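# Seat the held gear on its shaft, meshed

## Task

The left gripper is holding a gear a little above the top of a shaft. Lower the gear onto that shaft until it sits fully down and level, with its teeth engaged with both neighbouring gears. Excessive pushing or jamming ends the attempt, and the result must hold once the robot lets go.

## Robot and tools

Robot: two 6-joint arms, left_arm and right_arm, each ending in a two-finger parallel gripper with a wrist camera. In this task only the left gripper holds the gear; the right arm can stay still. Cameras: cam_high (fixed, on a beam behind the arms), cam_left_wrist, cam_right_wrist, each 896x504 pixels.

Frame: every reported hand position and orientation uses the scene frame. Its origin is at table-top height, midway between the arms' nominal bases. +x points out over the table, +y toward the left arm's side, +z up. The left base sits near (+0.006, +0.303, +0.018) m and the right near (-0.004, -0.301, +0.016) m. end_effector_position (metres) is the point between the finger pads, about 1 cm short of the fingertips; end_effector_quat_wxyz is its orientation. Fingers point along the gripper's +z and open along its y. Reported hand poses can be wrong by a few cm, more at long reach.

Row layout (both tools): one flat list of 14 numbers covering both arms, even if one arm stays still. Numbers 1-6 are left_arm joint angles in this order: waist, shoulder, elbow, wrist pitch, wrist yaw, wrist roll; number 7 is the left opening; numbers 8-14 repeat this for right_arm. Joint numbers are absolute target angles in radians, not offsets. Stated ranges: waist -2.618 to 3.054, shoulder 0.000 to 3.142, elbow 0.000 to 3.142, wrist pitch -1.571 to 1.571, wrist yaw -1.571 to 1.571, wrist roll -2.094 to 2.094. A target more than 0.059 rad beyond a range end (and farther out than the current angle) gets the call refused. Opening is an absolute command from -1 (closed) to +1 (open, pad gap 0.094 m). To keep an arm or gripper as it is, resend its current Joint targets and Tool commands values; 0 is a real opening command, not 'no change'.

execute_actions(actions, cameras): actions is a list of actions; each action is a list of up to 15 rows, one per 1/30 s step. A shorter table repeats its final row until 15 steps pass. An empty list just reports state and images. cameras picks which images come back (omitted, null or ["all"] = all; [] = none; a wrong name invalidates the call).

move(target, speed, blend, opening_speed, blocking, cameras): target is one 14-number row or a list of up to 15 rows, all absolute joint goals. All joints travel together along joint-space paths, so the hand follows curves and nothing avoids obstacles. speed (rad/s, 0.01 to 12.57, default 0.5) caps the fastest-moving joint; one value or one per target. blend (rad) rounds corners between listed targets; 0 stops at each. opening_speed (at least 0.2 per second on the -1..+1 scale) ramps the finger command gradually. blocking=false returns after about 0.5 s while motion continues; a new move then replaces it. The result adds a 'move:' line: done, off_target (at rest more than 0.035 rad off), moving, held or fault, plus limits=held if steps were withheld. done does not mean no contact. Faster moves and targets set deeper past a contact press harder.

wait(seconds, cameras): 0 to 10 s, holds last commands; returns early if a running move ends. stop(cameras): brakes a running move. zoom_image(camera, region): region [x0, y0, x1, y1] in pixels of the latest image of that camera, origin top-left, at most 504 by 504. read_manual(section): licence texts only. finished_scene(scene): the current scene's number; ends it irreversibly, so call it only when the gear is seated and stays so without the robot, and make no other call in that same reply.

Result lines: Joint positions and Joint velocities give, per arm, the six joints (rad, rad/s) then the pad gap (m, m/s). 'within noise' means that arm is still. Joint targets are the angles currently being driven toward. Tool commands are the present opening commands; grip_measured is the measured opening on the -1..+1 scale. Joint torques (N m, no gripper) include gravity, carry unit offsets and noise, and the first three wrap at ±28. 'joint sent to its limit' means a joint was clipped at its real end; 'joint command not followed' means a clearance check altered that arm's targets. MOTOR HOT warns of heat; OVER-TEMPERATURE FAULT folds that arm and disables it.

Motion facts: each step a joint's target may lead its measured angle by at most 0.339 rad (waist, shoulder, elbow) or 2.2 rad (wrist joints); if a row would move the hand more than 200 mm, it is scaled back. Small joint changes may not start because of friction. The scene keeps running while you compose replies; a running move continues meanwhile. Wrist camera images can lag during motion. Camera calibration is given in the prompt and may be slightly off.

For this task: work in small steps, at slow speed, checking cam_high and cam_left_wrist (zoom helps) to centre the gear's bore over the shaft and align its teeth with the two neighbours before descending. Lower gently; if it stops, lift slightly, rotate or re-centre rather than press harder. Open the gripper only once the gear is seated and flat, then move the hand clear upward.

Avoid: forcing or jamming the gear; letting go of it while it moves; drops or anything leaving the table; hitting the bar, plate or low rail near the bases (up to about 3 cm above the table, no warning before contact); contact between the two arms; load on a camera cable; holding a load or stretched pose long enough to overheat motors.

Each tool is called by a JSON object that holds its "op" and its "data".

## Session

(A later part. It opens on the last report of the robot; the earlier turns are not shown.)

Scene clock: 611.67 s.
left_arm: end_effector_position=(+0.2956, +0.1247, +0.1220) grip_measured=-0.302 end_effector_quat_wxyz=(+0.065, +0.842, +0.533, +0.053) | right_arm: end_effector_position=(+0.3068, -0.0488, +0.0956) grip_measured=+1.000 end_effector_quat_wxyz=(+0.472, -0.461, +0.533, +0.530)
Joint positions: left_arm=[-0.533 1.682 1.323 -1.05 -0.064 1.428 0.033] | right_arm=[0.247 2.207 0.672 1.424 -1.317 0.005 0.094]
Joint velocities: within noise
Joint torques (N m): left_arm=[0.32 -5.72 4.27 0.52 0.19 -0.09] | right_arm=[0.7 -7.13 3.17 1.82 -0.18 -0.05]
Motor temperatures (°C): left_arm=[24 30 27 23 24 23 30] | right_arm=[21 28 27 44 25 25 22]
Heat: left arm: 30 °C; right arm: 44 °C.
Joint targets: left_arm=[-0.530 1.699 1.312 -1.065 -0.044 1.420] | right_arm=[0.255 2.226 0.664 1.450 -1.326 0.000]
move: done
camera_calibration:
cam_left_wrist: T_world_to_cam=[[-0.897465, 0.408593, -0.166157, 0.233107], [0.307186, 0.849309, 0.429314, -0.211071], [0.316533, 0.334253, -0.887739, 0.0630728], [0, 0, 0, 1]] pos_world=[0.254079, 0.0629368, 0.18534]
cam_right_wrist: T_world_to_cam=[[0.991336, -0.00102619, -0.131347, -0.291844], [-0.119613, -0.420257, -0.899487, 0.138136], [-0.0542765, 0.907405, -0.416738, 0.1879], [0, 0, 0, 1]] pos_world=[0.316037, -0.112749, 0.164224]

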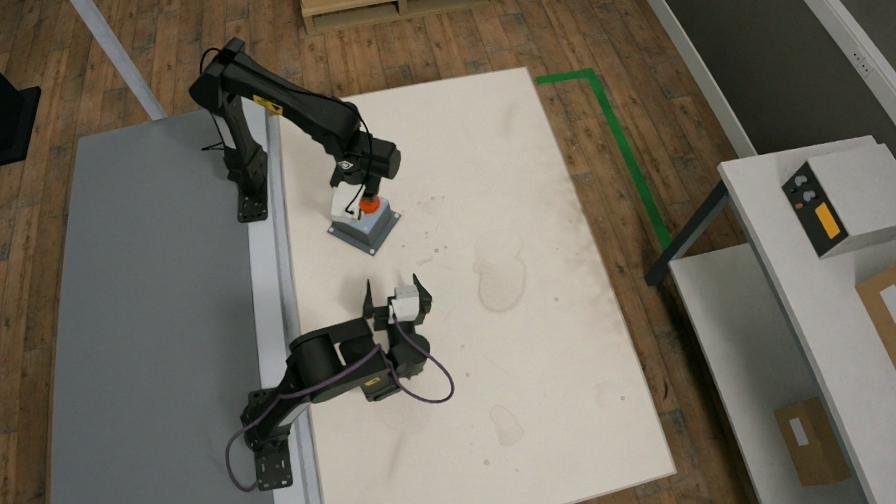

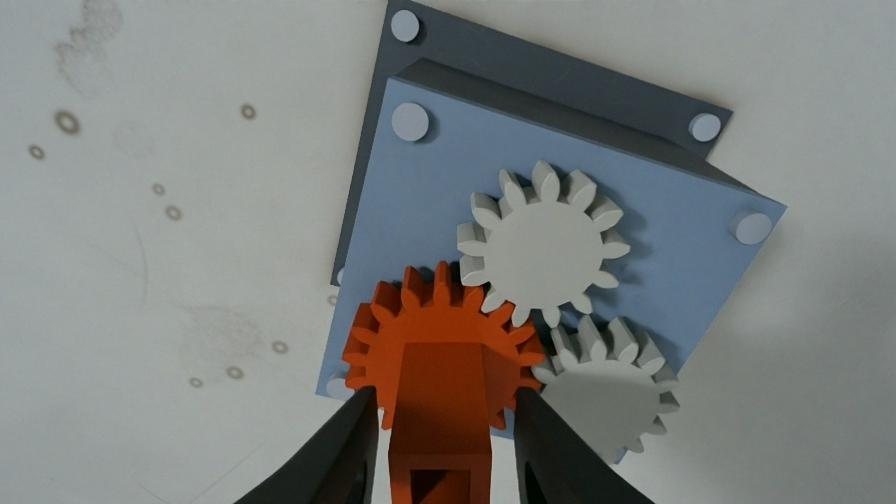

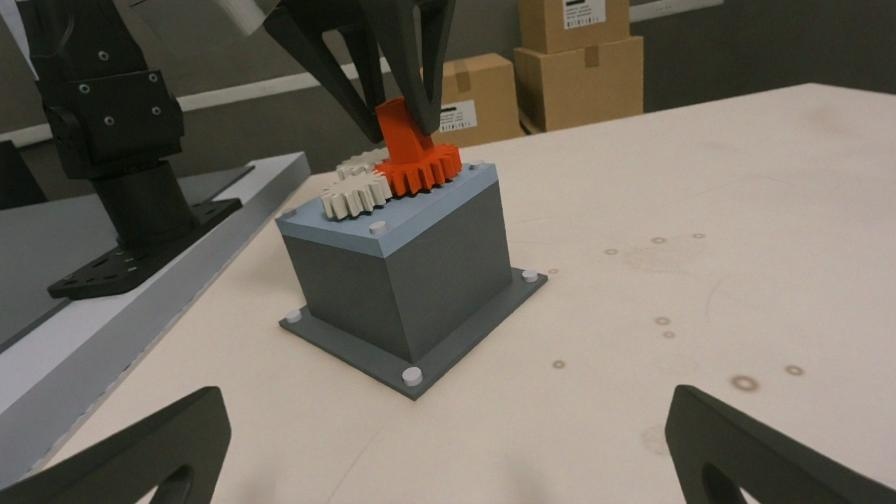

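{"op": "move", "data": {"target": [[-0.530,1.699,1.312,-1.065,-0.0435,1.420,0.1,0.255,2.2256,0.6638,1.45,-1.326,0,1],[-0.538,1.699,1.505,-1.24,-0.0435,1.420,0.1,0.255,2.2256,0.6638,1.45,-1.326,0,1]], "speed": 0.1, "opening_speed": 0.5}}

{"op": "zoom_image", "data": {"camera": "cam_right_wrist", "region": [260, 70, 540, 260]}}

Scene clock: 620.43 s.
left_arm: end_effector_position=(+0.2985, +0.1236, +0.1632) grip_measured=+0.098 end_effector_quat_wxyz=(+0.068, +0.842, +0.533, +0.054) | right_arm: end_effector_position=(+0.3068, -0.0488, +0.0956) grip_measured=+1.000 end_effector_quat_wxyz=(+0.472, -0.461, +0.533, +0.530)
Joint positions: left_arm=[-0.533 1.682 1.486 -1.207 -0.063 1.428 0.052] | right_arm=[0.247 2.207 0.672 1.424 -1.317 0.005 0.094]
Joint velocities: within noise
Joint torques (N m): left_arm=[-0.31 -5.75 6.48 0.38 0.19 -0.09] | right_arm=[0.7 -7.12 3.15 1.82 -0.17 -0.05]
Motor temperatures (°C): left_arm=[24 29 28 23 24 23 30] | right_arm=[21 29 27 44 25 25 22]
Heat: left arm: 30 °C; right arm: 44 °C.
Joint targets: left_arm=[-0.538 1.699 1.505 -1.240 -0.043 1.420] | right_arm=[0.255 2.226 0.664 1.450 -1.326 0.000]
move: done
camera_calibration:
cam_left_wrist: T_world_to_cam=[[-0.896665, 0.407929, -0.172003, 0.243789], [0.305049, 0.850878, 0.427728, -0.22811], [0.320836, 0.33106, -0.887391, 0.0981934], [0, 0, 0, 1]] pos_world=[0.256678, 0.0621373, 0.226638]
cam_right_wrist: T_world_to_cam=[[0.991336, -0.00102619, -0.131347, -0.291844], [-0.119613, -0.420257, -0.899487, 0.138136], [-0.0542765, 0.907405, -0.416738, 0.1879], [0, 0, 0, 1]] pos_world=[0.316037, -0.112749, 0.164224]

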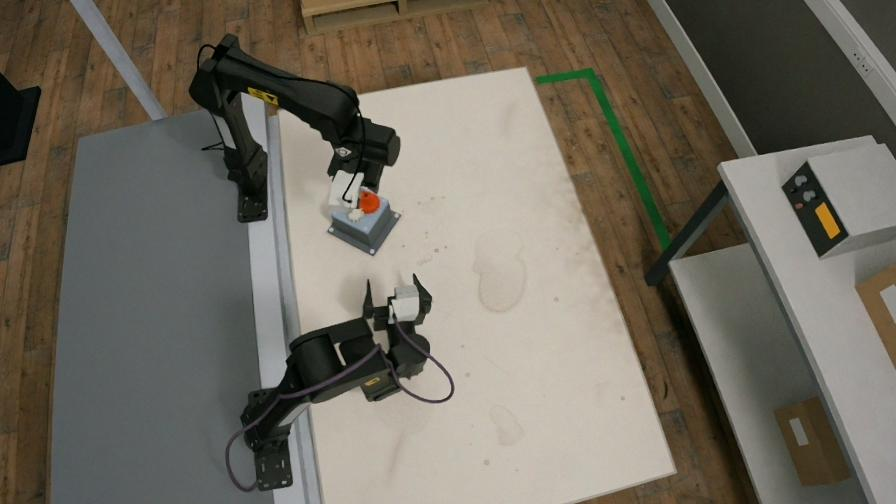

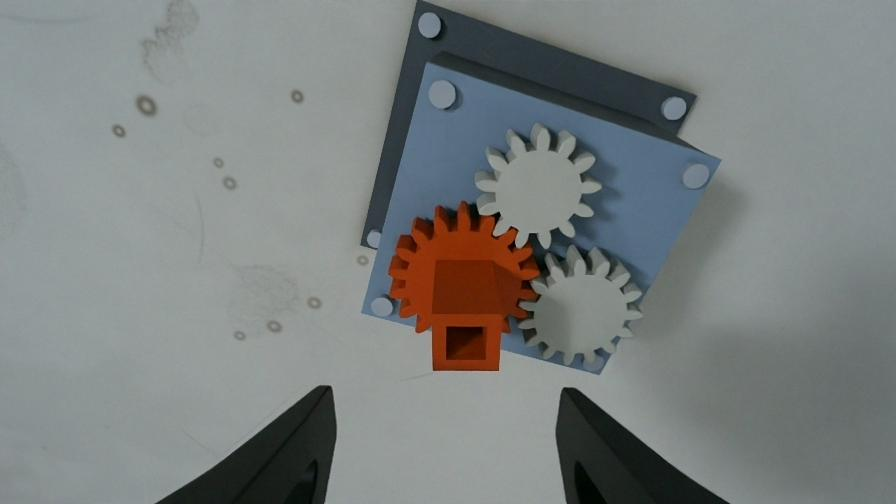

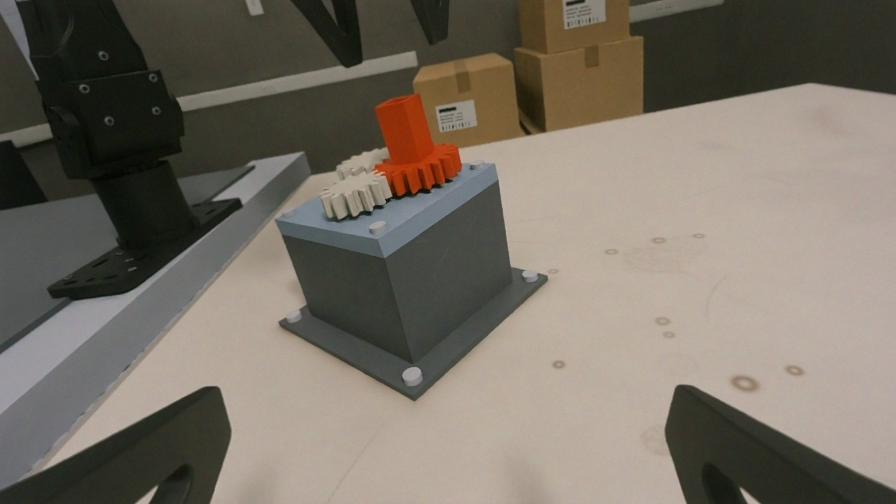

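Scaled by 1.800.

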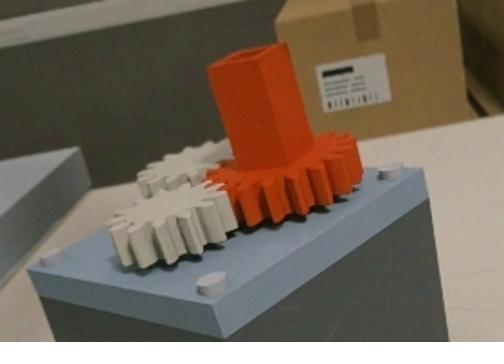

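{"op": "finished_scene", "data": {"scene": 3}}

The scene is finished: the task was done.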